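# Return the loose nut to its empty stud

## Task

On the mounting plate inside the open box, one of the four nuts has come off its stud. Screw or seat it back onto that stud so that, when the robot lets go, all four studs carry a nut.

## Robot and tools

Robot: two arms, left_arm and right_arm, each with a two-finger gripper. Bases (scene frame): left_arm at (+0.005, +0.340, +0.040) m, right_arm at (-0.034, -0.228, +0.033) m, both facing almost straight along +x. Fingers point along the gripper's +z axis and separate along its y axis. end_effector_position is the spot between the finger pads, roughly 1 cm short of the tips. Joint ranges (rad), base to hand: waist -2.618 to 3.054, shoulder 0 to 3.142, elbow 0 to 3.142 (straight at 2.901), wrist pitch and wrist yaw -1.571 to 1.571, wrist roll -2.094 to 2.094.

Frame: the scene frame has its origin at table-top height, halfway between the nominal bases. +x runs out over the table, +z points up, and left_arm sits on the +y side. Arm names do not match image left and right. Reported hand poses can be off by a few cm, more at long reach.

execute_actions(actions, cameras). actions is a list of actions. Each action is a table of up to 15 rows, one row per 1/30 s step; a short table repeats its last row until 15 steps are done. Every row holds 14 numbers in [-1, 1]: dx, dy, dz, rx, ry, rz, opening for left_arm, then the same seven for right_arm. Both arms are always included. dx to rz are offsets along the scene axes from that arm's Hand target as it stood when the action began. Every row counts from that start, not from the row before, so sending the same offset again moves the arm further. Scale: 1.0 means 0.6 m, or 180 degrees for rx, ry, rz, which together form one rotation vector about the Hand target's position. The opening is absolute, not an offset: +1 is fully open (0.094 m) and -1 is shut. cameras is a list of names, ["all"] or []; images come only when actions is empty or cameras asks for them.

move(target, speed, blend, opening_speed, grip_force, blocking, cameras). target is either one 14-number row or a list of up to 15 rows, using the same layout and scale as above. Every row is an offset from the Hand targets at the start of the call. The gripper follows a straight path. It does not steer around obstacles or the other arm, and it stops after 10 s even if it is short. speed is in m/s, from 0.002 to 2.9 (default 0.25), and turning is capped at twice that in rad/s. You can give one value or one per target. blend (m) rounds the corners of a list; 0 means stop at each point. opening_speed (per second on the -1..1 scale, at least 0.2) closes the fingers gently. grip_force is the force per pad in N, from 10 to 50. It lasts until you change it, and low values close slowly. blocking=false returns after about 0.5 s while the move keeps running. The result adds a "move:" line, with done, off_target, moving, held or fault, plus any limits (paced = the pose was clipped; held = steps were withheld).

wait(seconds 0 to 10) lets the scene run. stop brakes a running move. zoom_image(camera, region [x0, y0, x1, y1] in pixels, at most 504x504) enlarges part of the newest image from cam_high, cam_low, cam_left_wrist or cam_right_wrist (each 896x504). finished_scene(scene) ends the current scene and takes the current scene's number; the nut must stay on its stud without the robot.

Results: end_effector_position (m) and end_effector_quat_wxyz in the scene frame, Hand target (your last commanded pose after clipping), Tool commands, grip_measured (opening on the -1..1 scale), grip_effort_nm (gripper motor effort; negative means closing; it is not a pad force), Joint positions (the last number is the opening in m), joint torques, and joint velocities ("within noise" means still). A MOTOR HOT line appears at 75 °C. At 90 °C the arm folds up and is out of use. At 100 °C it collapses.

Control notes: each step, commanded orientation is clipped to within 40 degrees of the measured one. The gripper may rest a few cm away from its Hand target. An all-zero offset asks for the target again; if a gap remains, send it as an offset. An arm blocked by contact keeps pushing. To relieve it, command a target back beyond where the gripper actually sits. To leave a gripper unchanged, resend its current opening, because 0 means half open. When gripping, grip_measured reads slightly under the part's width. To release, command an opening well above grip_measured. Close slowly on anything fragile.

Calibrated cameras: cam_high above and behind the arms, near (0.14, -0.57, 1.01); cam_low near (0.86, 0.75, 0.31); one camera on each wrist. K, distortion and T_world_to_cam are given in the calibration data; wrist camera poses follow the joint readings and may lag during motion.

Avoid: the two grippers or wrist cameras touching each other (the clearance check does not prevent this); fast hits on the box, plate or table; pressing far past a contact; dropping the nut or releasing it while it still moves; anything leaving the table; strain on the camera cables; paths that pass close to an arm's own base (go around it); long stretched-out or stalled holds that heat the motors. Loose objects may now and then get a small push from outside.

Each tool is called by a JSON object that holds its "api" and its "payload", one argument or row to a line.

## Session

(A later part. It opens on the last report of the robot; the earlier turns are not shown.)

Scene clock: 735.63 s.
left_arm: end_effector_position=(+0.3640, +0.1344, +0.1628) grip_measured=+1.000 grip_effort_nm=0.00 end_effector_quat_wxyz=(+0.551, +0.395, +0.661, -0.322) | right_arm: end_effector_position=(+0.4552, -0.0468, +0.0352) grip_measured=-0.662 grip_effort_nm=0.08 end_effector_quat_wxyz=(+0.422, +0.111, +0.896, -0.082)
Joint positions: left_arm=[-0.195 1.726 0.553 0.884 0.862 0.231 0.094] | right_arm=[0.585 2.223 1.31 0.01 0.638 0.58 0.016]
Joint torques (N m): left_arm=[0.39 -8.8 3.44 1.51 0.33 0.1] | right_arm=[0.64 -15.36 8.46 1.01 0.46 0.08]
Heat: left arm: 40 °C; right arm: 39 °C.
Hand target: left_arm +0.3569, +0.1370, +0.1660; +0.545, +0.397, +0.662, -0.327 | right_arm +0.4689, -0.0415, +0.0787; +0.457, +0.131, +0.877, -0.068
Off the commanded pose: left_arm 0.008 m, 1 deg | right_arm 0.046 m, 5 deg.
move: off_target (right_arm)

{"api": "move", "payload": {
  "target": [0, 0, 0, 0, 0, 0, 1.0, 0.03, -0.0383, -0.03, 0, 0, 0, -0.66],
  "speed": 0.06,
  "cameras": ["cam_right_wrist"]
}}

{"api": "zoom_image", "payload": {
  "camera": "cam_right_wrist",
  "region": [370, 270, 510, 390]
}}

Scene clock: 751.97 s.
left_arm: end_effector_position=(+0.3640, +0.1344, +0.1628) grip_measured=+1.000 grip_effort_nm=0.00 end_effector_quat_wxyz=(+0.551, +0.395, +0.661, -0.322) | right_arm: end_effector_position=(+0.4706, -0.0690, +0.0396) grip_measured=-0.662 grip_effort_nm=0.08 end_effector_quat_wxyz=(+0.429, +0.120, +0.891, -0.085)
Joint positions: left_arm=[-0.195 1.726 0.553 0.884 0.862 0.231 0.094] | right_arm=[0.528 2.223 1.31 0.051 0.623 0.536 0.016]
Joint torques (N m): left_arm=[0.42 -8.8 3.44 1.5 0.34 0.11] | right_arm=[-0.4 -11.48 7.76 1.55 0.17 -0.04]
Heat: left arm: 40 °C; right arm: 39 °C.
Hand target: left_arm +0.3569, +0.1370, +0.1660; +0.545, +0.397, +0.662, -0.327 | right_arm +0.4869, -0.0645, +0.0607; +0.457, +0.131, +0.877, -0.068
Off the commanded pose: left_arm 0.008 m, 1 deg | right_arm 0.027 m, 4 deg.
move: off_target (right_arm)
camera_calibration:
cam_right_wrist: T_world_to_cam=[[-0.316636, -0.948212, 0.0252274, 0.0785325], [-0.919982, 0.300514, -0.251642, 0.492694], [0.231029, -0.102888, -0.967491, 0.0473898], [0, 0, 0, 1]] pos_world=[0.467188, -0.0687204, 0.167851]
Images, in order (width x height): cam_right_wrist 896x504.

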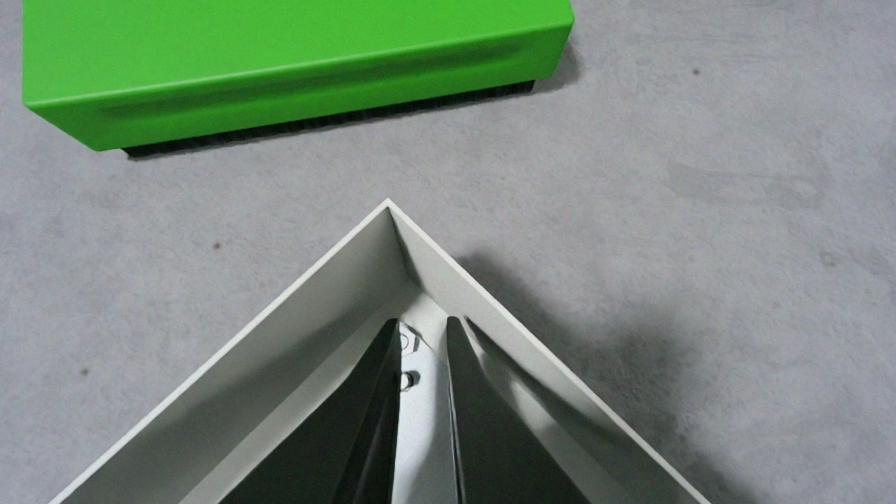

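Scaled by 3.600.

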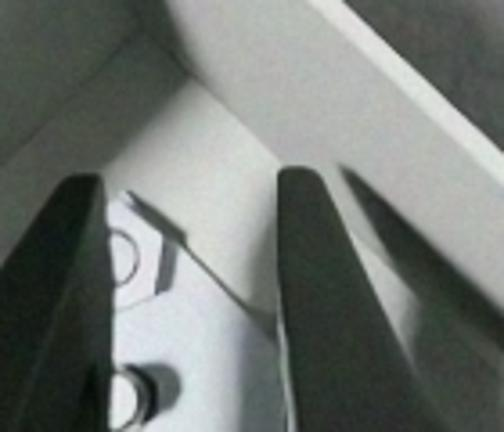

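{"api": "move", "payload": {
  "target": [0, 0, 0, 0, 0, 0, 1.0, 0.0097, 0.0137, -0.02, 0, 0, 0, -0.66],
  "speed": 0.06,
  "cameras": ["cam_right_wrist"]
}}

{"api": "zoom_image", "payload": {
  "camera": "cam_right_wrist",
  "region": [370, 270, 510, 390]
}}

Scene clock: 765.23 s.
left_arm: end_effector_position=(+0.3640, +0.1344, +0.1628) grip_measured=+1.000 grip_effort_nm=-0.01 end_effector_quat_wxyz=(+0.551, +0.395, +0.661, -0.322) | right_arm: end_effector_position=(+0.4757, -0.0644, +0.0343) grip_measured=-0.662 grip_effort_nm=0.08 end_effector_quat_wxyz=(+0.431, +0.120, +0.890, -0.084)
Joint positions: left_arm=[-0.195 1.726 0.553 0.884 0.862 0.231 0.094] | right_arm=[0.532 2.254 1.336 0.06 0.623 0.536 0.016]
Joint torques (N m): left_arm=[0.39 -8.8 3.44 1.5 0.34 0.11] | right_arm=[0.4 -9.88 8.81 1.53 0.22 0.07]
Heat: left arm: 40 °C; right arm: 38 °C.
Hand target: left_arm +0.3569, +0.1370, +0.1660; +0.545, +0.397, +0.662, -0.327 | right_arm +0.4928, -0.0563, +0.0487; +0.457, +0.131, +0.877, -0.068
Off the commanded pose: left_arm 0.008 m, 1 deg | right_arm 0.024 m, 4 deg.
move: off_target (right_arm)
camera_calibration:
cam_right_wrist: T_world_to_cam=[[-0.313867, -0.949214, 0.0219151, 0.0833801], [-0.919873, 0.298285, -0.254677, 0.494603], [0.235206, -0.100094, -0.966778, 0.0397454], [0, 0, 0, 1]] pos_world=[0.471794, -0.064409, 0.162562]
Images, in order (width x height): cam_right_wrist 896x504.

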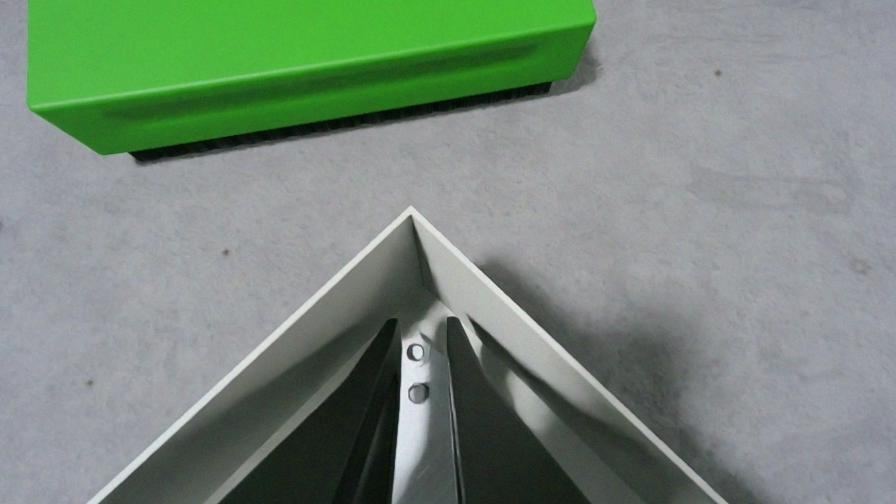

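Scaled by 3.600.

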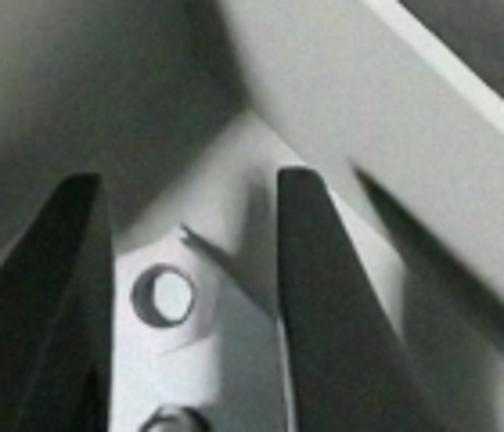

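{"api": "move", "payload": {
  "target": [0, 0, 0, 0, 0, 0, 1.0, 0.0, 0.0075, -0.03, 0, 0, 0, -0.66],
  "speed": 0.06,
  "cameras": ["cam_right_wrist"]
}}

{"api": "zoom_image", "payload": {
  "camera": "cam_right_wrist",
  "region": [370, 270, 510, 390]
}}

Scene clock: 774.13 s.
left_arm: end_effector_position=(+0.3640, +0.1344, +0.1628) grip_measured=+1.000 grip_effort_nm=0.00 end_effector_quat_wxyz=(+0.551, +0.395, +0.661, -0.322) | right_arm: end_effector_position=(+0.4754, -0.0609, +0.0162) grip_measured=-0.662 grip_effort_nm=0.08 end_effector_quat_wxyz=(+0.429, +0.117, +0.892, -0.084)
Joint positions: left_arm=[-0.195 1.726 0.553 0.884 0.862 0.231 0.094] | right_arm=[0.538 2.301 1.336 0.102 0.623 0.537 0.016]
Joint torques (N m): left_arm=[0.38 -8.79 3.43 1.5 0.34 0.11] | right_arm=[0.57 -10.07 8.84 1.53 0.28 0.08]
Heat: left arm: 40 °C; right arm: 38 °C.
Hand target: left_arm +0.3569, +0.1370, +0.1660; +0.545, +0.397, +0.662, -0.327 | right_arm +0.4928, -0.0518, +0.0307; +0.457, +0.131, +0.877, -0.068
Off the commanded pose: left_arm 0.008 m, 1 deg | right_arm 0.024 m, 4 deg.
move: off_target (right_arm)
camera_calibration:
cam_right_wrist: T_world_to_cam=[[-0.308766, -0.950805, 0.0251697, 0.0844131], [-0.922676, 0.292997, -0.250644, 0.48954], [0.230939, -0.100614, -0.967752, 0.0245655], [0, 0, 0, 1]] pos_world=[0.472077, -0.0607015, 0.144349]
Images, in order (width x height): cam_right_wrist 896x504.

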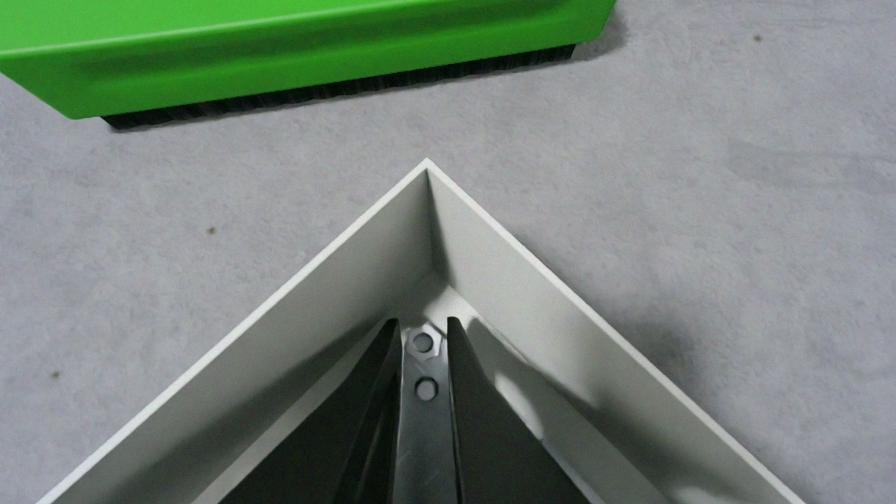

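Scaled by 3.600.

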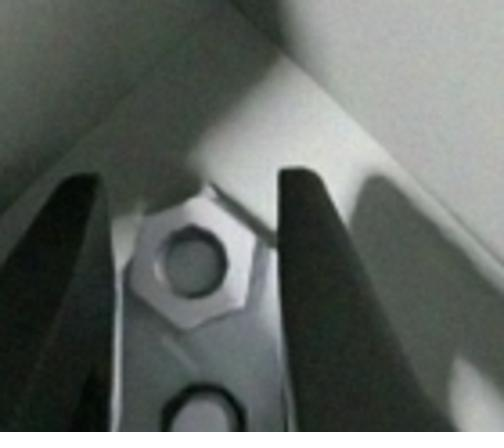

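{"api": "move", "payload": {
  "target": [0,0,0,0,0,0,1,0.0032,-0.001,-0.0117,0,0,0,-0.66],
  "speed": 0.05,
  "cameras": ["cam_right_wrist","cam_left_wrist"]
}}

Scene clock: 794.07 s.
left_arm: end_effector_position=(+0.3640, +0.1344, +0.1628) grip_measured=+1.000 grip_effort_nm=-0.01 end_effector_quat_wxyz=(+0.551, +0.395, +0.661, -0.322) | right_arm: end_effector_position=(+0.4776, -0.0596, +0.0104) grip_measured=-0.662 grip_effort_nm=0.08 end_effector_quat_wxyz=(+0.431, +0.117, +0.891, -0.082)
Joint positions: left_arm=[-0.195 1.726 0.553 0.884 0.862 0.231 0.094] | right_arm=[0.538 2.323 1.343 0.12 0.623 0.537 0.016]
Joint torques (N m): left_arm=[0.38 -8.81 3.43 1.5 0.33 0.11] | right_arm=[0.31 -10.06 8.58 1.55 0.25 0.03]
Heat: left arm: 40 °C; right arm: 39 °C.
Hand target: left_arm +0.3569, +0.1370, +0.1660; +0.545, +0.397, +0.662, -0.327 | right_arm +0.4947, -0.0524, +0.0237; +0.457, +0.131, +0.877, -0.068
Off the commanded pose: left_arm 0.008 m, 1 deg | right_arm 0.023 m, 4 deg.
move: off_target (right_arm)
camera_calibration:
cam_left_wrist: T_world_to_cam=[[-0.900526, -0.434262, -0.0216832, 0.380354], [-0.305668, 0.667752, -0.67873, 0.162267], [0.309226, -0.604586, -0.734068, 0.214408], [0, 0, 0, 1]] pos_world=[0.325818, 0.186447, 0.275773]
cam_right_wrist: T_world_to_cam=[[-0.308887, -0.95085, 0.021748, 0.0866016], [-0.921649, 0.293598, -0.2537, 0.489436], [0.234846, -0.0984087, -0.967038, 0.0168281], [0, 0, 0, 1]] pos_world=[0.473886, -0.0596965, 0.13856]
Images, in order (width x height): cam_left_wrist 896x504, cam_right_wrist 896x504.

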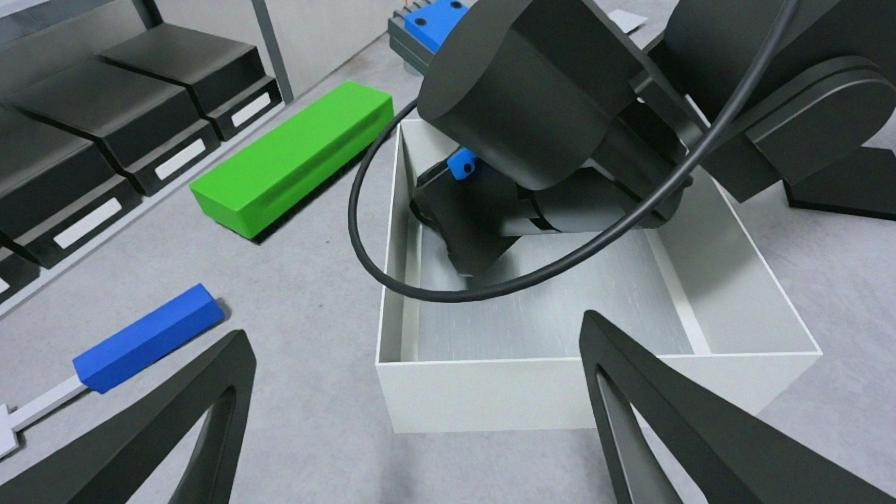

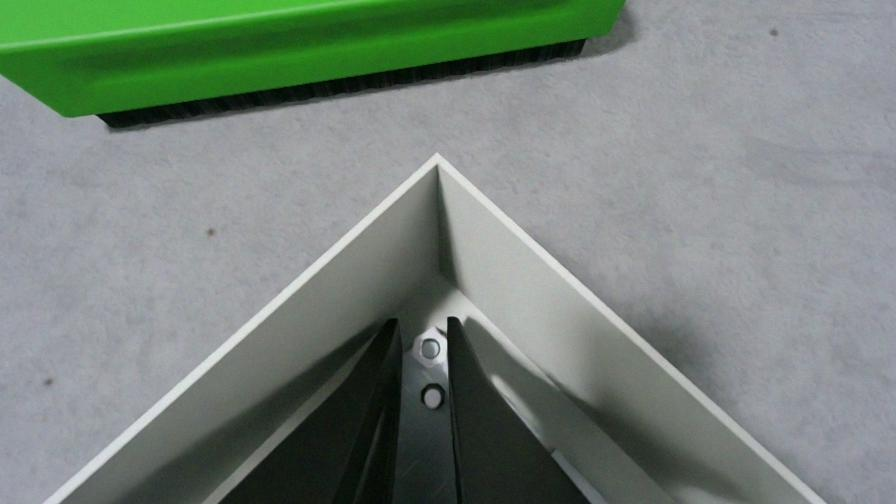

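{"api": "zoom_image", "payload": {
  "camera": "cam_right_wrist",
  "region": [360, 290, 500, 430]
}}

{"api": "zoom_image", "payload": {
  "camera": "cam_left_wrist",
  "region": [380, 160, 520, 300]
}}

Scaled by 3.600.

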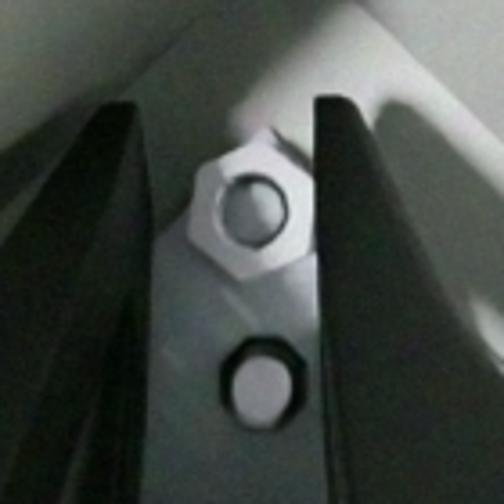

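Scaled by 3.600.

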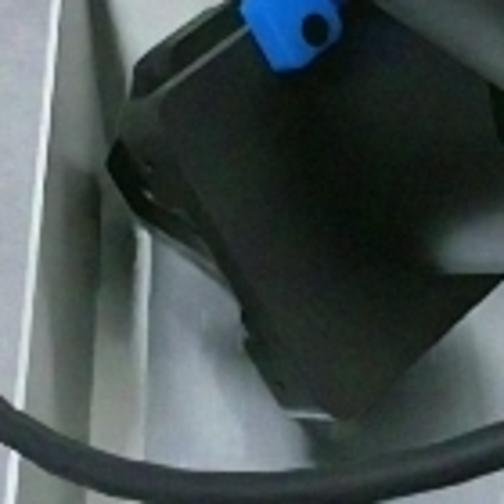

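{"api": "move", "payload": {
  "target": [0,0,0,0,0,0,1,0,0,0,0,0,0,-0.95],
  "speed": 0.05,
  "opening_speed": 0.3,
  "grip_force": 30,
  "cameras": ["cam_right_wrist"]
}}

{"api": "zoom_image", "payload": {
  "camera": "cam_right_wrist",
  "region": [360, 290, 500, 430]
}}

Scene clock: 809.13 s.
left_arm: end_effector_position=(+0.3640, +0.1344, +0.1628) grip_measured=+1.000 grip_effort_nm=-0.01 end_effector_quat_wxyz=(+0.551, +0.395, +0.661, -0.322) | right_arm: end_effector_position=(+0.4789, -0.0617, +0.0108) grip_measured=-0.814 grip_effort_nm=-0.67 end_effector_quat_wxyz=(+0.432, +0.120, +0.890, -0.082)
Joint positions: left_arm=[-0.195 1.726 0.553 0.884 0.862 0.231 0.094] | right_arm=[0.533 2.323 1.343 0.123 0.623 0.537 0.009]
Joint torques (N m): left_arm=[0.39 -8.8 3.47 1.5 0.33 0.1] | right_arm=[0.32 -10 8.61 1.52 0.25 0.03]
Heat: left arm: 40 °C; right arm: 38 °C.
Hand target: left_arm +0.3569, +0.1370, +0.1660; +0.545, +0.397, +0.662, -0.327 | right_arm +0.4947, -0.0524, +0.0237; +0.457, +0.131, +0.877, -0.068
Off the commanded pose: left_arm 0.008 m, 1 deg | right_arm 0.022 m, 4 deg.
grip_force (N): 30, 30
move: off_target (right_arm)
camera_calibration:
cam_right_wrist: T_world_to_cam=[[-0.313289, -0.949457, 0.0195372, 0.0871308], [-0.91961, 0.298177, -0.25575, 0.490591], [0.236998, -0.0980901, -0.966546, 0.0158309], [0, 0, 0, 1]] pos_world=[0.474697, -0.0620033, 0.139067]
Images, in order (width x height): cam_right_wrist 896x504.

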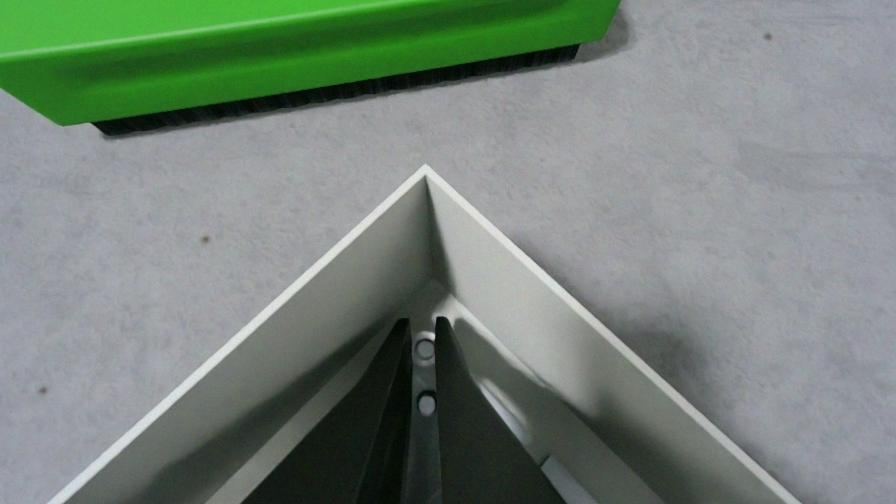

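Scaled by 3.600.

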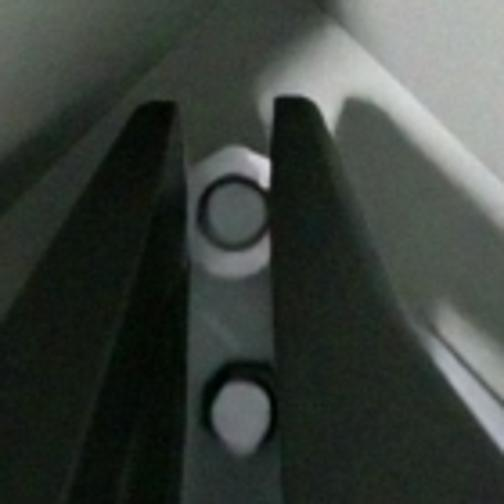

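{"api": "move", "payload": {
  "target": [0,0,0,0,0,0,1,-0.0133,-0.0067,0.0583,0,0,0,-0.95],
  "speed": 0.06,
  "cameras": ["cam_right_wrist"]
}}

{"api": "zoom_image", "payload": {
  "camera": "cam_right_wrist",
  "region": [360, 290, 500, 430]
}}

Scene clock: 832.67 s.
left_arm: end_effector_position=(+0.3640, +0.1344, +0.1628) grip_measured=+1.000 grip_effort_nm=-0.01 end_effector_quat_wxyz=(+0.551, +0.395, +0.661, -0.322) | right_arm: end_effector_position=(+0.4771, -0.0599, +0.0219) grip_measured=-0.814 grip_effort_nm=-0.67 end_effector_quat_wxyz=(+0.431, +0.118, +0.891, -0.082)
Joint positions: left_arm=[-0.195 1.726 0.553 0.884 0.862 0.231 0.094] | right_arm=[0.538 2.292 1.343 0.091 0.623 0.537 0.009]
Joint torques (N m): left_arm=[0.36 -8.81 3.45 1.49 0.32 0.1] | right_arm=[0.27 -15.98 6.84 1.08 0.27 0.04]
Heat: left arm: 39 °C; right arm: 38 °C.
Hand target: left_arm +0.3569, +0.1370, +0.1660; +0.545, +0.397, +0.662, -0.327 | right_arm +0.4867, -0.0564, +0.0587; +0.457, +0.131, +0.877, -0.068
Off the commanded pose: left_arm 0.008 m, 1 deg | right_arm 0.038 m, 4 deg.
grip_force (N): 30, 30
move: off_target (right_arm)
camera_calibration:
cam_right_wrist: T_world_to_cam=[[-0.30891, -0.950867, 0.0206453, 0.0859327], [-0.921305, 0.293775, -0.254742, 0.491834], [0.236161, -0.0977132, -0.966789, 0.027459], [0, 0, 0, 1]] pos_world=[0.47319, -0.0600949, 0.150064]
Images, in order (width x height): cam_right_wrist 896x504.

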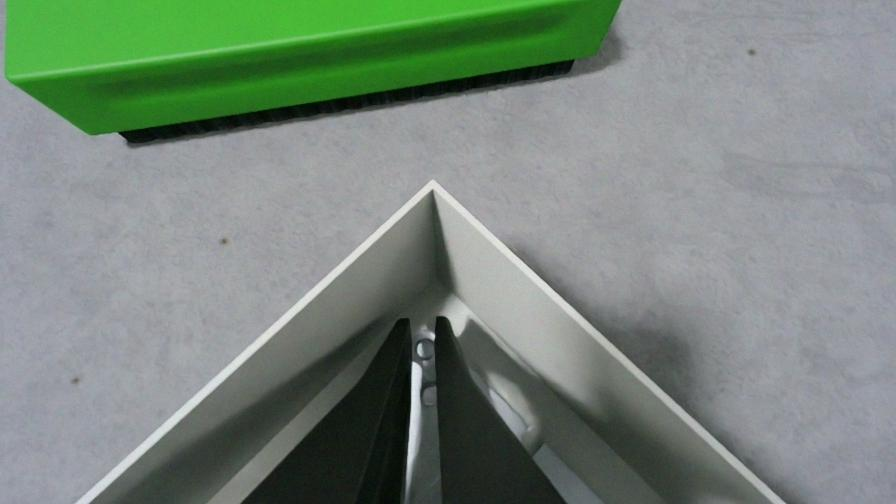

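Scaled by 3.600.

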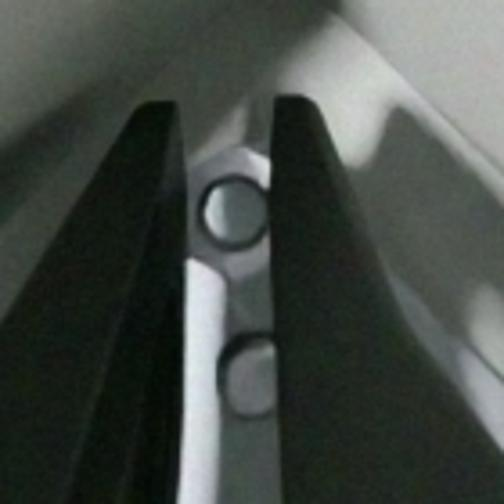

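{"api": "move", "payload": {
  "target": [0,0,0,0,0,0,1,-0.0133,0.004,0.0167,0,0,0,-0.95],
  "speed": 0.06,
  "cameras": ["cam_right_wrist"]
}}

{"api": "zoom_image", "payload": {
  "camera": "cam_right_wrist",
  "region": [360, 290, 500, 430]
}}

Scene clock: 847.60 s.
left_arm: end_effector_position=(+0.3640, +0.1344, +0.1628) grip_measured=+1.000 grip_effort_nm=-0.01 end_effector_quat_wxyz=(+0.551, +0.395, +0.661, -0.322) | right_arm: end_effector_position=(+0.4753, -0.0544, +0.0366) grip_measured=-0.814 grip_effort_nm=-0.67 end_effector_quat_wxyz=(+0.435, +0.118, +0.889, -0.075)
Joint positions: left_arm=[-0.195 1.726 0.553 0.884 0.862 0.231 0.094] | right_arm=[0.548 2.255 1.343 0.064 0.623 0.546 0.009]
Joint torques (N m): left_arm=[0.38 -8.81 3.43 1.5 0.34 0.1] | right_arm=[0.57 -15.91 5.72 1.08 0.37 0.07]
Heat: left arm: 39 °C; right arm: 37 °C.
Hand target: left_arm +0.3569, +0.1370, +0.1660; +0.545, +0.397, +0.662, -0.327 | right_arm +0.4787, -0.0540, +0.0687; +0.457, +0.131, +0.877, -0.068
Off the commanded pose: left_arm 0.008 m, 1 deg | right_arm 0.032 m, 3 deg.
grip_force (N): 30, 30
move: off_target (right_arm)
camera_calibration:
cam_right_wrist: T_world_to_cam=[[-0.304155, -0.9526, 0.00660602, 0.0884653], [-0.920173, 0.291993, -0.26081, 0.491837], [0.246519, -0.0854053, -0.965368, 0.0384375], [0, 0, 0, 1]] pos_world=[0.470007, -0.0560581, 0.164798]
Images, in order (width x height): cam_right_wrist 896x504.

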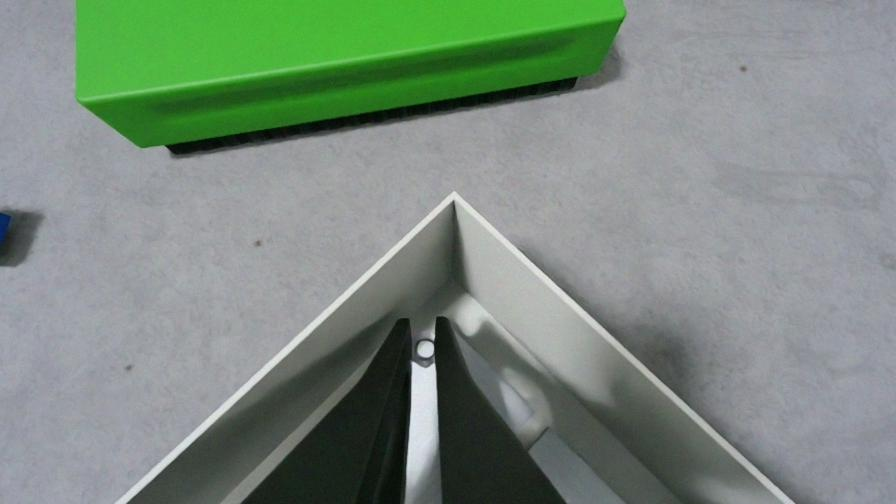

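Scaled by 3.600.

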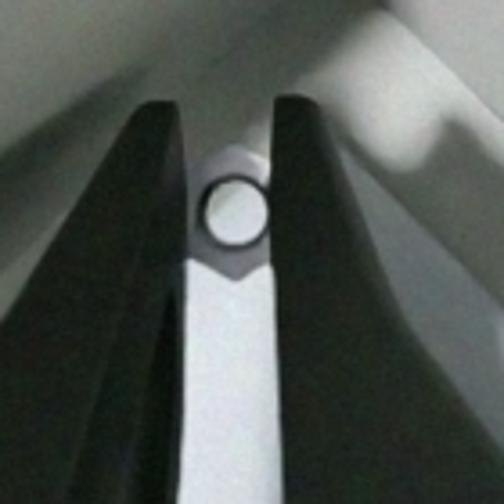

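{"api": "move", "payload": {
  "target": [0,0,0,0,0,0,1,-0.0245,-0.0067,0.0033,0,0,0,-0.95],
  "speed": 0.06,
  "cameras": ["cam_right_wrist"]
}}

{"api": "zoom_image", "payload": {
  "camera": "cam_right_wrist",
  "region": [360, 290, 500, 430]
}}

Scene clock: 859.70 s.
left_arm: end_effector_position=(+0.3640, +0.1344, +0.1628) grip_measured=+1.000 grip_effort_nm=-0.01 end_effector_quat_wxyz=(+0.551, +0.395, +0.661, -0.322) | right_arm: end_effector_position=(+0.4617, -0.0568, +0.0402) grip_measured=-0.814 grip_effort_nm=-0.67 end_effector_quat_wxyz=(+0.432, +0.116, +0.891, -0.074)
Joint positions: left_arm=[-0.195 1.726 0.553 0.884 0.862 0.231 0.094] | right_arm=[0.558 2.208 1.283 0.064 0.623 0.555 0.009]
Joint torques (N m): left_arm=[0.4 -8.8 3.45 1.5 0.34 0.1] | right_arm=[0.57 -15.65 4.78 1.23 0.41 0.07]
Heat: left arm: 39 °C; right arm: 37 °C.
Hand target: left_arm +0.3569, +0.1370, +0.1660; +0.545, +0.397, +0.662, -0.327 | right_arm +0.4640, -0.0580, +0.0707; +0.457, +0.131, +0.877, -0.068
Off the commanded pose: left_arm 0.008 m, 1 deg | right_arm 0.031 m, 4 deg.
grip_force (N): 30, 30
move: off_target (right_arm)
camera_calibration:
cam_right_wrist: T_world_to_cam=[[-0.300693, -0.953684, 0.0084431, 0.0803341], [-0.923378, 0.2889, -0.252805, 0.482005], [0.238657, -0.0838129, -0.96748, 0.0487919], [0, 0, 0, 1]] pos_world=[0.457585, -0.0585486, 0.16838]
Images, in order (width x height): cam_right_wrist 896x504.

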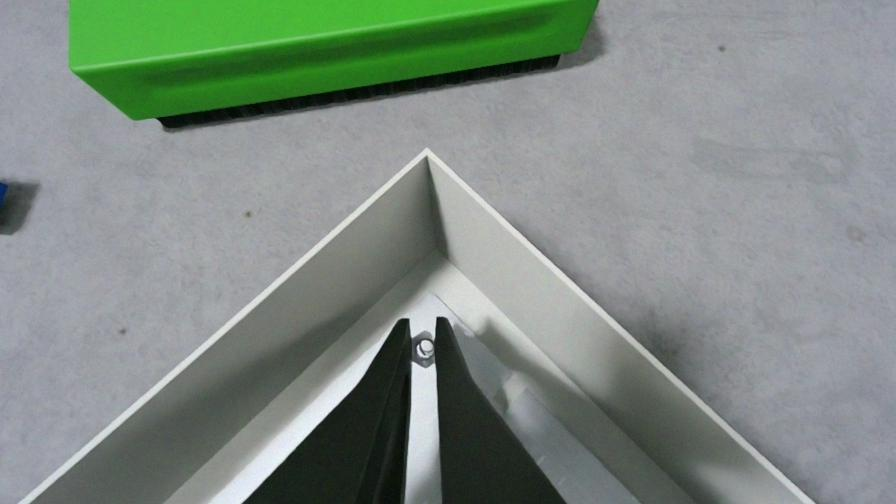

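Scaled by 3.600.

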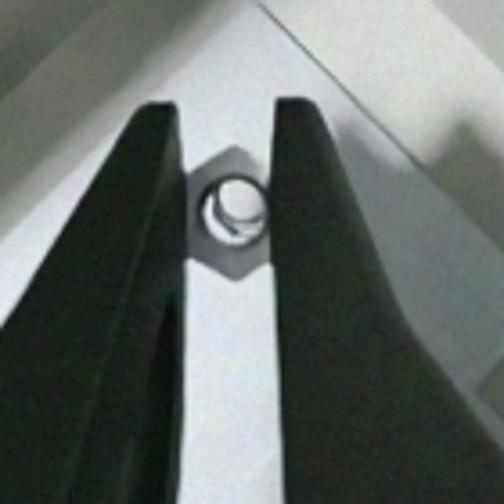

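{"api": "zoom_image", "payload": {
  "camera": "cam_right_wrist",
  "region": [405, 328, 445, 368]
}}

Scaled by 12.600.

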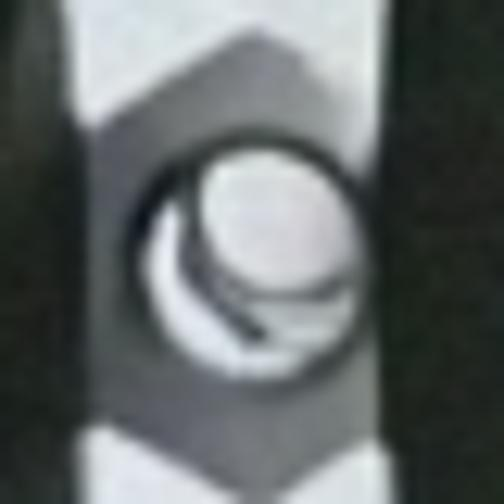

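{"api": "move", "payload": {
  "target": [0,0,0,0,0,0,1,0.0042,-0.0017,-0.0333,0,0,0,-0.95],
  "speed": 0.06,
  "cameras": ["cam_right_wrist"]
}}

{"api": "zoom_image", "payload": {
  "camera": "cam_right_wrist",
  "region": [405, 328, 445, 368]
}}

Scene clock: 887.00 s.
left_arm: end_effector_position=(+0.3640, +0.1344, +0.1628) grip_measured=+1.000 grip_effort_nm=0.00 end_effector_quat_wxyz=(+0.551, +0.395, +0.661, -0.322) | right_arm: end_effector_position=(+0.4617, -0.0568, +0.0394) grip_measured=-0.814 grip_effort_nm=-0.67 end_effector_quat_wxyz=(+0.437, +0.118, +0.889, -0.071)
Joint positions: left_arm=[-0.195 1.726 0.553 0.884 0.862 0.231 0.094] | right_arm=[0.558 2.208 1.27 0.091 0.623 0.555 0.009]
Joint torques (N m): left_arm=[0.36 -8.8 3.45 1.5 0.34 0.1] | right_arm=[0.21 -11.6 4.81 1.54 0.38 0.04]
Heat: left arm: 39 °C; right arm: 40 °C.
Hand target: left_arm +0.3569, +0.1370, +0.1660; +0.545, +0.397, +0.662, -0.327 | right_arm +0.4665, -0.0590, +0.0507; +0.457, +0.131, +0.877, -0.068
Off the commanded pose: left_arm 0.008 m, 1 deg | right_arm 0.012 m, 3 deg.
grip_force (N): 30, 30
move: off_target (right_arm)
camera_calibration:
cam_right_wrist: T_world_to_cam=[[-0.300765, -0.953697, -0.00184333, 0.0808096], [-0.92032, 0.290745, -0.261684, 0.480883], [0.250103, -0.0770088, -0.965152, 0.0430248], [0, 0, 0, 1]] pos_world=[0.456111, -0.0594332, 0.167514]
Images, in order (width x height): cam_right_wrist 896x504.

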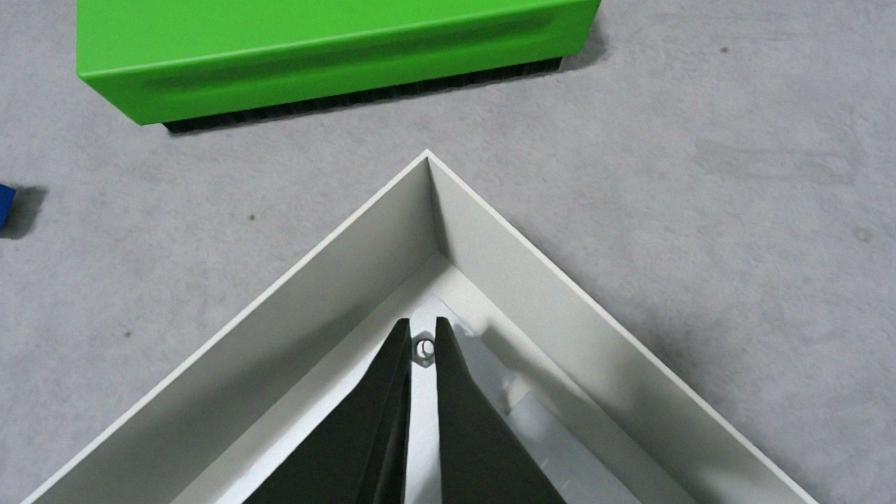

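Scaled by 12.600.

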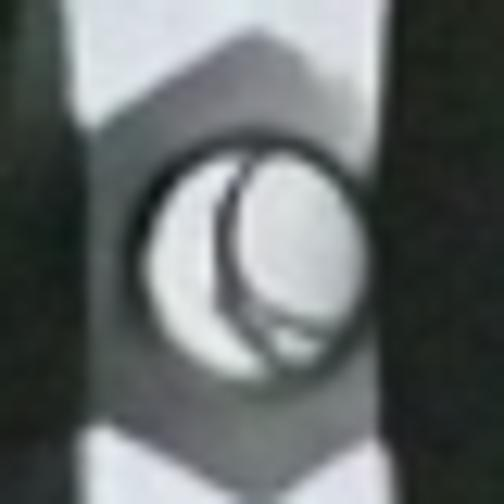

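{"api": "move", "payload": {
  "target": [0,0,0,0,0,0,1,0.0083,-0.0033,-0.025,0,0,0,-0.95],
  "speed": 0.06,
  "cameras": ["cam_right_wrist"]
}}

{"api": "zoom_image", "payload": {
  "camera": "cam_right_wrist",
  "region": [405, 328, 445, 368]
}}

Scene clock: 898.93 s.
left_arm: end_effector_position=(+0.3640, +0.1344, +0.1628) grip_measured=+1.000 grip_effort_nm=-0.01 end_effector_quat_wxyz=(+0.551, +0.395, +0.661, -0.322) | right_arm: end_effector_position=(+0.4664, -0.0540, +0.0365) grip_measured=-0.814 grip_effort_nm=-0.67 end_effector_quat_wxyz=(+0.446, +0.124, +0.884, -0.062)
Joint positions: left_arm=[-0.195 1.726 0.553 0.884 0.862 0.231 0.094] | right_arm=[0.558 2.228 1.27 0.139 0.623 0.559 0.009]
Joint torques (N m): left_arm=[0.38 -8.8 3.44 1.5 0.33 0.1] | right_arm=[-0.61 -9.65 5.08 1.6 0.32 -0.04]
Heat: left arm: 39 °C; right arm: 39 °C.
Hand target: left_arm +0.3569, +0.1370, +0.1660; +0.545, +0.397, +0.662, -0.327 | right_arm +0.4715, -0.0610, +0.0357; +0.457, +0.131, +0.877, -0.068
Off the commanded pose: left_arm 0.008 m, 1 deg | right_arm 0.009 m, 2 deg.
grip_force (N): 30, 30
move: done
camera_calibration:
cam_right_wrist: T_world_to_cam=[[-0.302205, -0.95292, -0.024804, 0.0863221], [-0.913147, 0.296863, -0.279349, 0.481202], [0.273561, -0.0617709, -0.959869, 0.0289853], [0, 0, 0, 1]] pos_world=[0.457565, -0.0588022, 0.164386]
Images, in order (width x height): cam_right_wrist 896x504.

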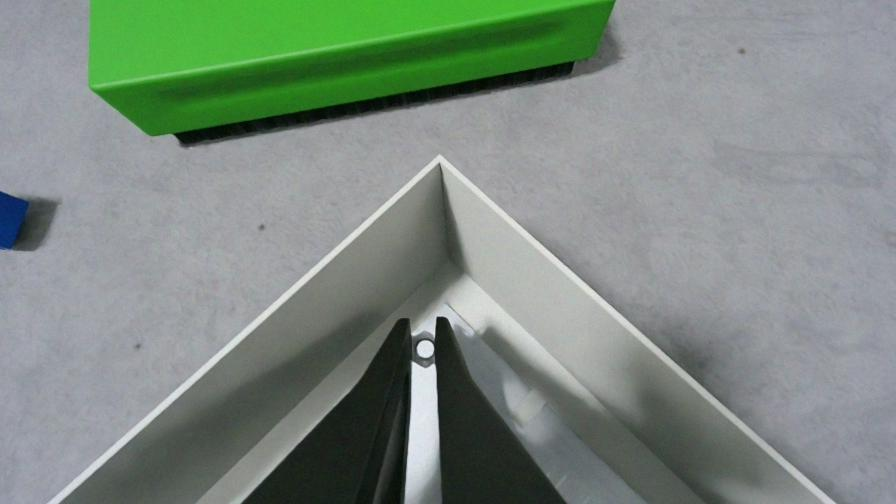

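Scaled by 12.600.

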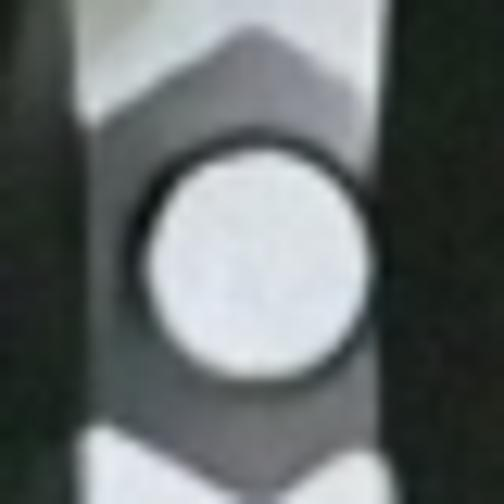

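{"api": "move", "payload": {
  "target": [0,0,0,0,0,0,1,-0.0033,-0.01,0,0,0,0,-0.95],
  "speed": 0.06,
  "cameras": ["cam_right_wrist"]
}}

{"api": "zoom_image", "payload": {
  "camera": "cam_right_wrist",
  "region": [405, 328, 445, 368]
}}

Scene clock: 906.93 s.
left_arm: end_effector_position=(+0.3640, +0.1344, +0.1628) grip_measured=+1.000 grip_effort_nm=-0.01 end_effector_quat_wxyz=(+0.551, +0.395, +0.661, -0.322) | right_arm: end_effector_position=(+0.4659, -0.0653, +0.0320) grip_measured=-0.814 grip_effort_nm=-0.67 end_effector_quat_wxyz=(+0.444, +0.127, +0.884, -0.069)
Joint positions: left_arm=[-0.195 1.726 0.553 0.884 0.862 0.231 0.094] | right_arm=[0.539 2.228 1.248 0.157 0.623 0.549 0.009]
Joint torques (N m): left_arm=[0.39 -8.8 3.43 1.5 0.33 0.11] | right_arm=[-0.55 -10.5 4.74 1.59 0.25 -0.03]
Heat: left arm: 39 °C; right arm: 38 °C.
Hand target: left_arm +0.3569, +0.1370, +0.1660; +0.545, +0.397, +0.662, -0.327 | right_arm +0.4695, -0.0670, +0.0357; +0.457, +0.131, +0.877, -0.068
Off the commanded pose: left_arm 0.008 m, 1 deg | right_arm 0.005 m, 2 deg.
grip_force (N): 30, 30
move: done
camera_calibration:
cam_right_wrist: T_world_to_cam=[[-0.314551, -0.94912, -0.0151224, 0.0810328], [-0.910604, 0.306209, -0.277556, 0.482237], [0.268065, -0.0735351, -0.96059, 0.0259142], [0, 0, 0, 1]] pos_world=[0.457669, -0.0688497, 0.159966]
Images, in order (width x height): cam_right_wrist 896x504.

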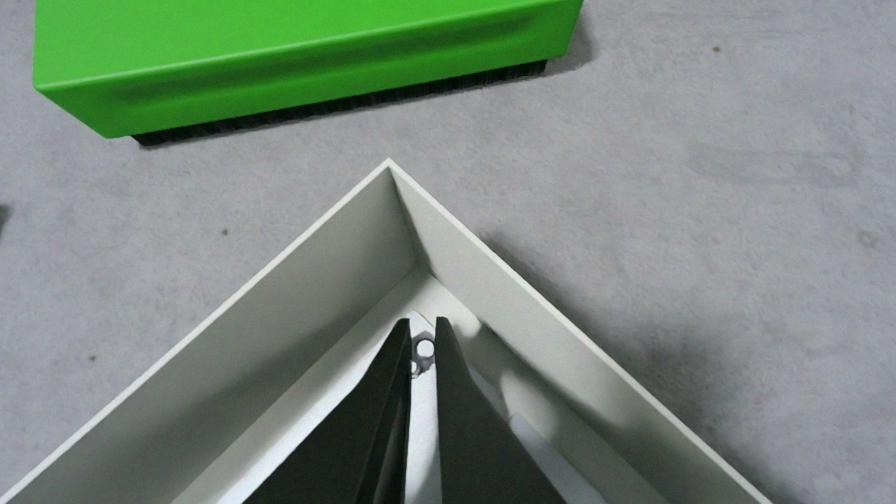

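Scaled by 12.600.

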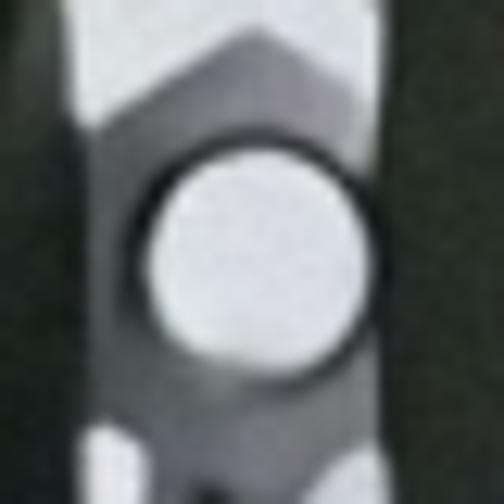

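{"api": "move", "payload": {
  "target": [0,0,0,0,0,0,1,-0.0035,0.0155,0,0,0,0,-0.95],
  "speed": 0.06,
  "cameras": ["cam_right_wrist"]
}}

{"api": "zoom_image", "payload": {
  "camera": "cam_right_wrist",
  "region": [405, 328, 445, 368]
}}

Scene clock: 922.93 s.
left_arm: end_effector_position=(+0.3640, +0.1344, +0.1628) grip_measured=+1.000 grip_effort_nm=0.00 end_effector_quat_wxyz=(+0.551, +0.395, +0.661, -0.322) | right_arm: end_effector_position=(+0.4634, -0.0576, +0.0320) grip_measured=-0.814 grip_effort_nm=-0.67 end_effector_quat_wxyz=(+0.445, +0.125, +0.884, -0.064)
Joint positions: left_arm=[-0.195 1.726 0.553 0.884 0.862 0.231 0.094] | right_arm=[0.555 2.228 1.248 0.157 0.623 0.559 0.009]
Joint torques (N m): left_arm=[0.36 -8.79 3.44 1.5 0.33 0.11] | right_arm=[0.61 -9.92 5.93 1.4 0.38 0.08]
Heat: left arm: 39 °C; right arm: 37 °C.
Hand target: left_arm +0.3569, +0.1370, +0.1660; +0.545, +0.397, +0.662, -0.327 | right_arm +0.4674, -0.0577, +0.0357; +0.457, +0.131, +0.877, -0.068
Off the commanded pose: left_arm 0.008 m, 1 deg | right_arm 0.006 m, 2 deg.
grip_force (N): 30, 30
move: done
camera_calibration:
cam_right_wrist: T_world_to_cam=[[-0.305208, -0.952019, -0.0225488, 0.0832056], [-0.912972, 0.299259, -0.277354, 0.478238], [0.270794, -0.0640643, -0.960503, 0.026404], [0, 0, 0, 1]] pos_world=[0.454863, -0.0622124, 0.159879]
Images, in order (width x height): cam_right_wrist 896x504.

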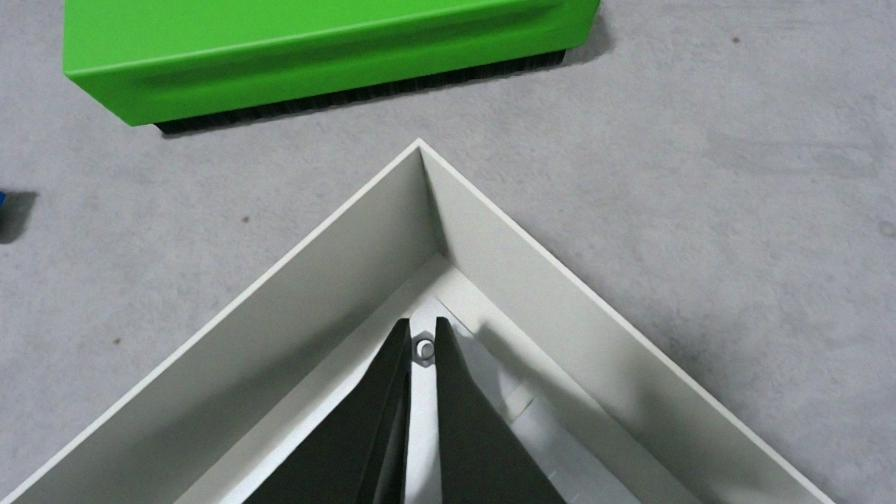

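Scaled by 12.600.

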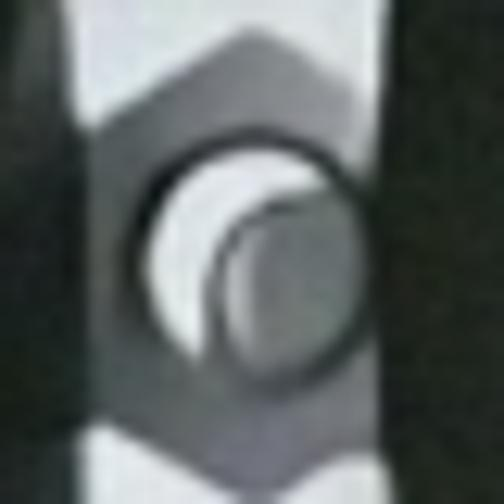

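{"api": "move", "payload": {
  "target": [0,0,0,0,0,0,1,0.001,-0.0015,-0.0133,0,0,0,-0.95],
  "speed": 0.06,
  "cameras": ["cam_right_wrist"]
}}

{"api": "zoom_image", "payload": {
  "camera": "cam_right_wrist",
  "region": [405, 328, 445, 368]
}}

Scene clock: 931.87 s.
left_arm: end_effector_position=(+0.3640, +0.1344, +0.1628) grip_measured=+1.000 grip_effort_nm=0.00 end_effector_quat_wxyz=(+0.551, +0.395, +0.661, -0.322) | right_arm: end_effector_position=(+0.4624, -0.0582, +0.0251) grip_measured=-0.814 grip_effort_nm=-0.67 end_effector_quat_wxyz=(+0.442, +0.123, +0.886, -0.067)
Joint positions: left_arm=[-0.195 1.726 0.553 0.884 0.862 0.231 0.094] | right_arm=[0.555 2.243 1.248 0.162 0.623 0.559 0.009]
Joint torques (N m): left_arm=[0.36 -8.83 3.45 1.51 0.33 0.11] | right_arm=[0.39 -9.58 5.64 1.6 0.37 0.04]
Heat: left arm: 39 °C; right arm: 37 °C.
Hand target: left_arm +0.3569, +0.1370, +0.1660; +0.545, +0.397, +0.662, -0.327 | right_arm +0.4680, -0.0586, +0.0277; +0.457, +0.131, +0.877, -0.068
Off the commanded pose: left_arm 0.008 m, 1 deg | right_arm 0.006 m, 2 deg.
grip_force (N): 30, 30
move: done
camera_calibration:
cam_right_wrist: T_world_to_cam=[[-0.305311, -0.952142, -0.0145383, 0.0820041], [-0.915537, 0.297703, -0.270491, 0.476502], [0.261874, -0.0692737, -0.962613, 0.023862], [0, 0, 0, 1]] pos_world=[0.455043, -0.0621238, 0.153052]
Images, in order (width x height): cam_right_wrist 896x504.

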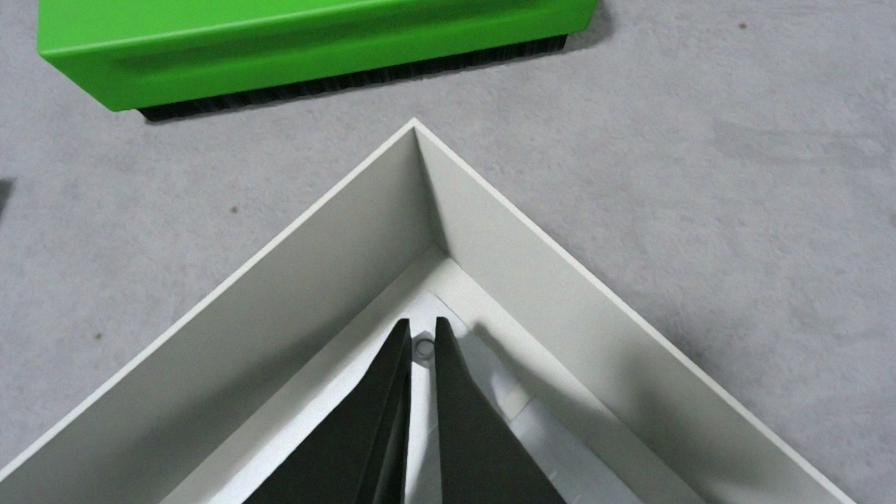

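Scaled by 12.600.

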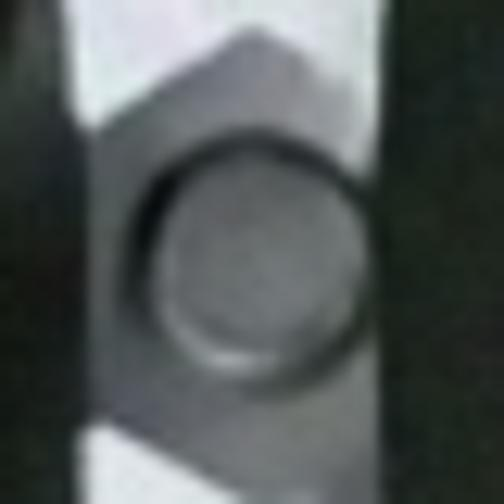

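{"api": "move", "payload": {
  "target": [0,0,0,0,0,0,1,0.0058,-0.0005,-0.003,0,0,0,-0.95],
  "speed": 0.04,
  "cameras": ["cam_right_wrist"]
}}

{"api": "zoom_image", "payload": {
  "camera": "cam_right_wrist",
  "region": [405, 328, 445, 368]
}}

Scene clock: 986.10 s.
left_arm: end_effector_position=(+0.3640, +0.1344, +0.1628) grip_measured=+1.000 grip_effort_nm=0.00 end_effector_quat_wxyz=(+0.551, +0.395, +0.661, -0.322) | right_arm: end_effector_position=(+0.4620, -0.0584, +0.0207) grip_measured=-0.814 grip_effort_nm=-0.67 end_effector_quat_wxyz=(+0.440, +0.122, +0.887, -0.068)
Joint positions: left_arm=[-0.195 1.726 0.553 0.884 0.862 0.231 0.094] | right_arm=[0.555 2.254 1.248 0.168 0.623 0.559 0.009]
Joint torques (N m): left_arm=[0.38 -8.81 3.45 1.5 0.34 0.1] | right_arm=[0.05 -9.43 6.53 1.54 0.33 0.01]
Heat: left arm: 39 °C; right arm: 35 °C.
Hand target: left_arm +0.3569, +0.1370, +0.1660; +0.545, +0.397, +0.662, -0.327 | right_arm +0.4715, -0.0589, +0.0259; +0.457, +0.131, +0.877, -0.068
Off the commanded pose: left_arm 0.008 m, 1 deg | right_arm 0.011 m, 2 deg.
grip_force (N): 30, 30
move: off_target (right_arm)
camera_calibration:
cam_right_wrist: T_world_to_cam=[[-0.305386, -0.952163, -0.0111591, 0.0816194], [-0.916595, 0.297114, -0.26754, 0.475463], [0.258057, -0.0714745, -0.963482, 0.0213025], [0, 0, 0, 1]] pos_world=[0.455235, -0.0620288, 0.14864]
Images, in order (width x height): cam_right_wrist 896x504.

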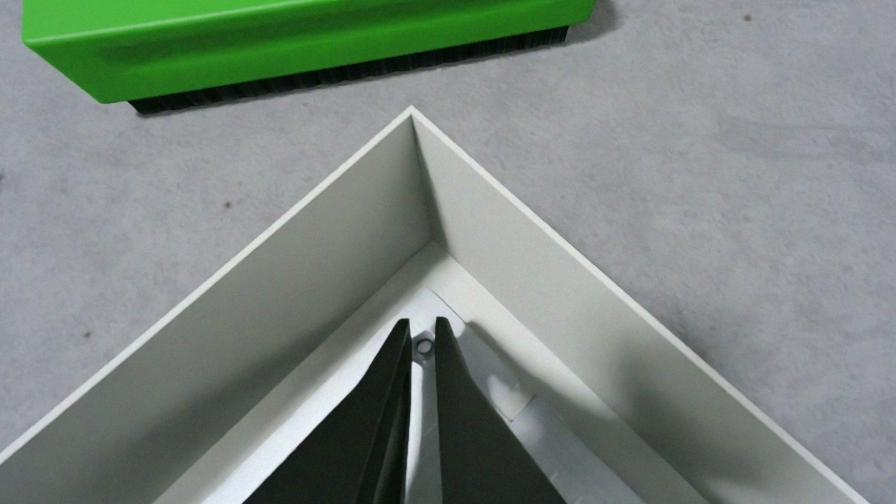

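Scaled by 12.600.

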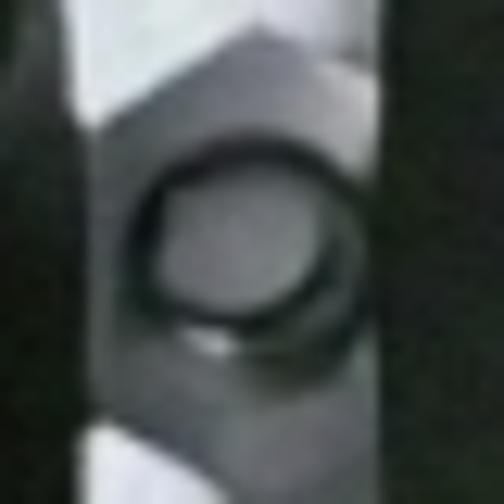

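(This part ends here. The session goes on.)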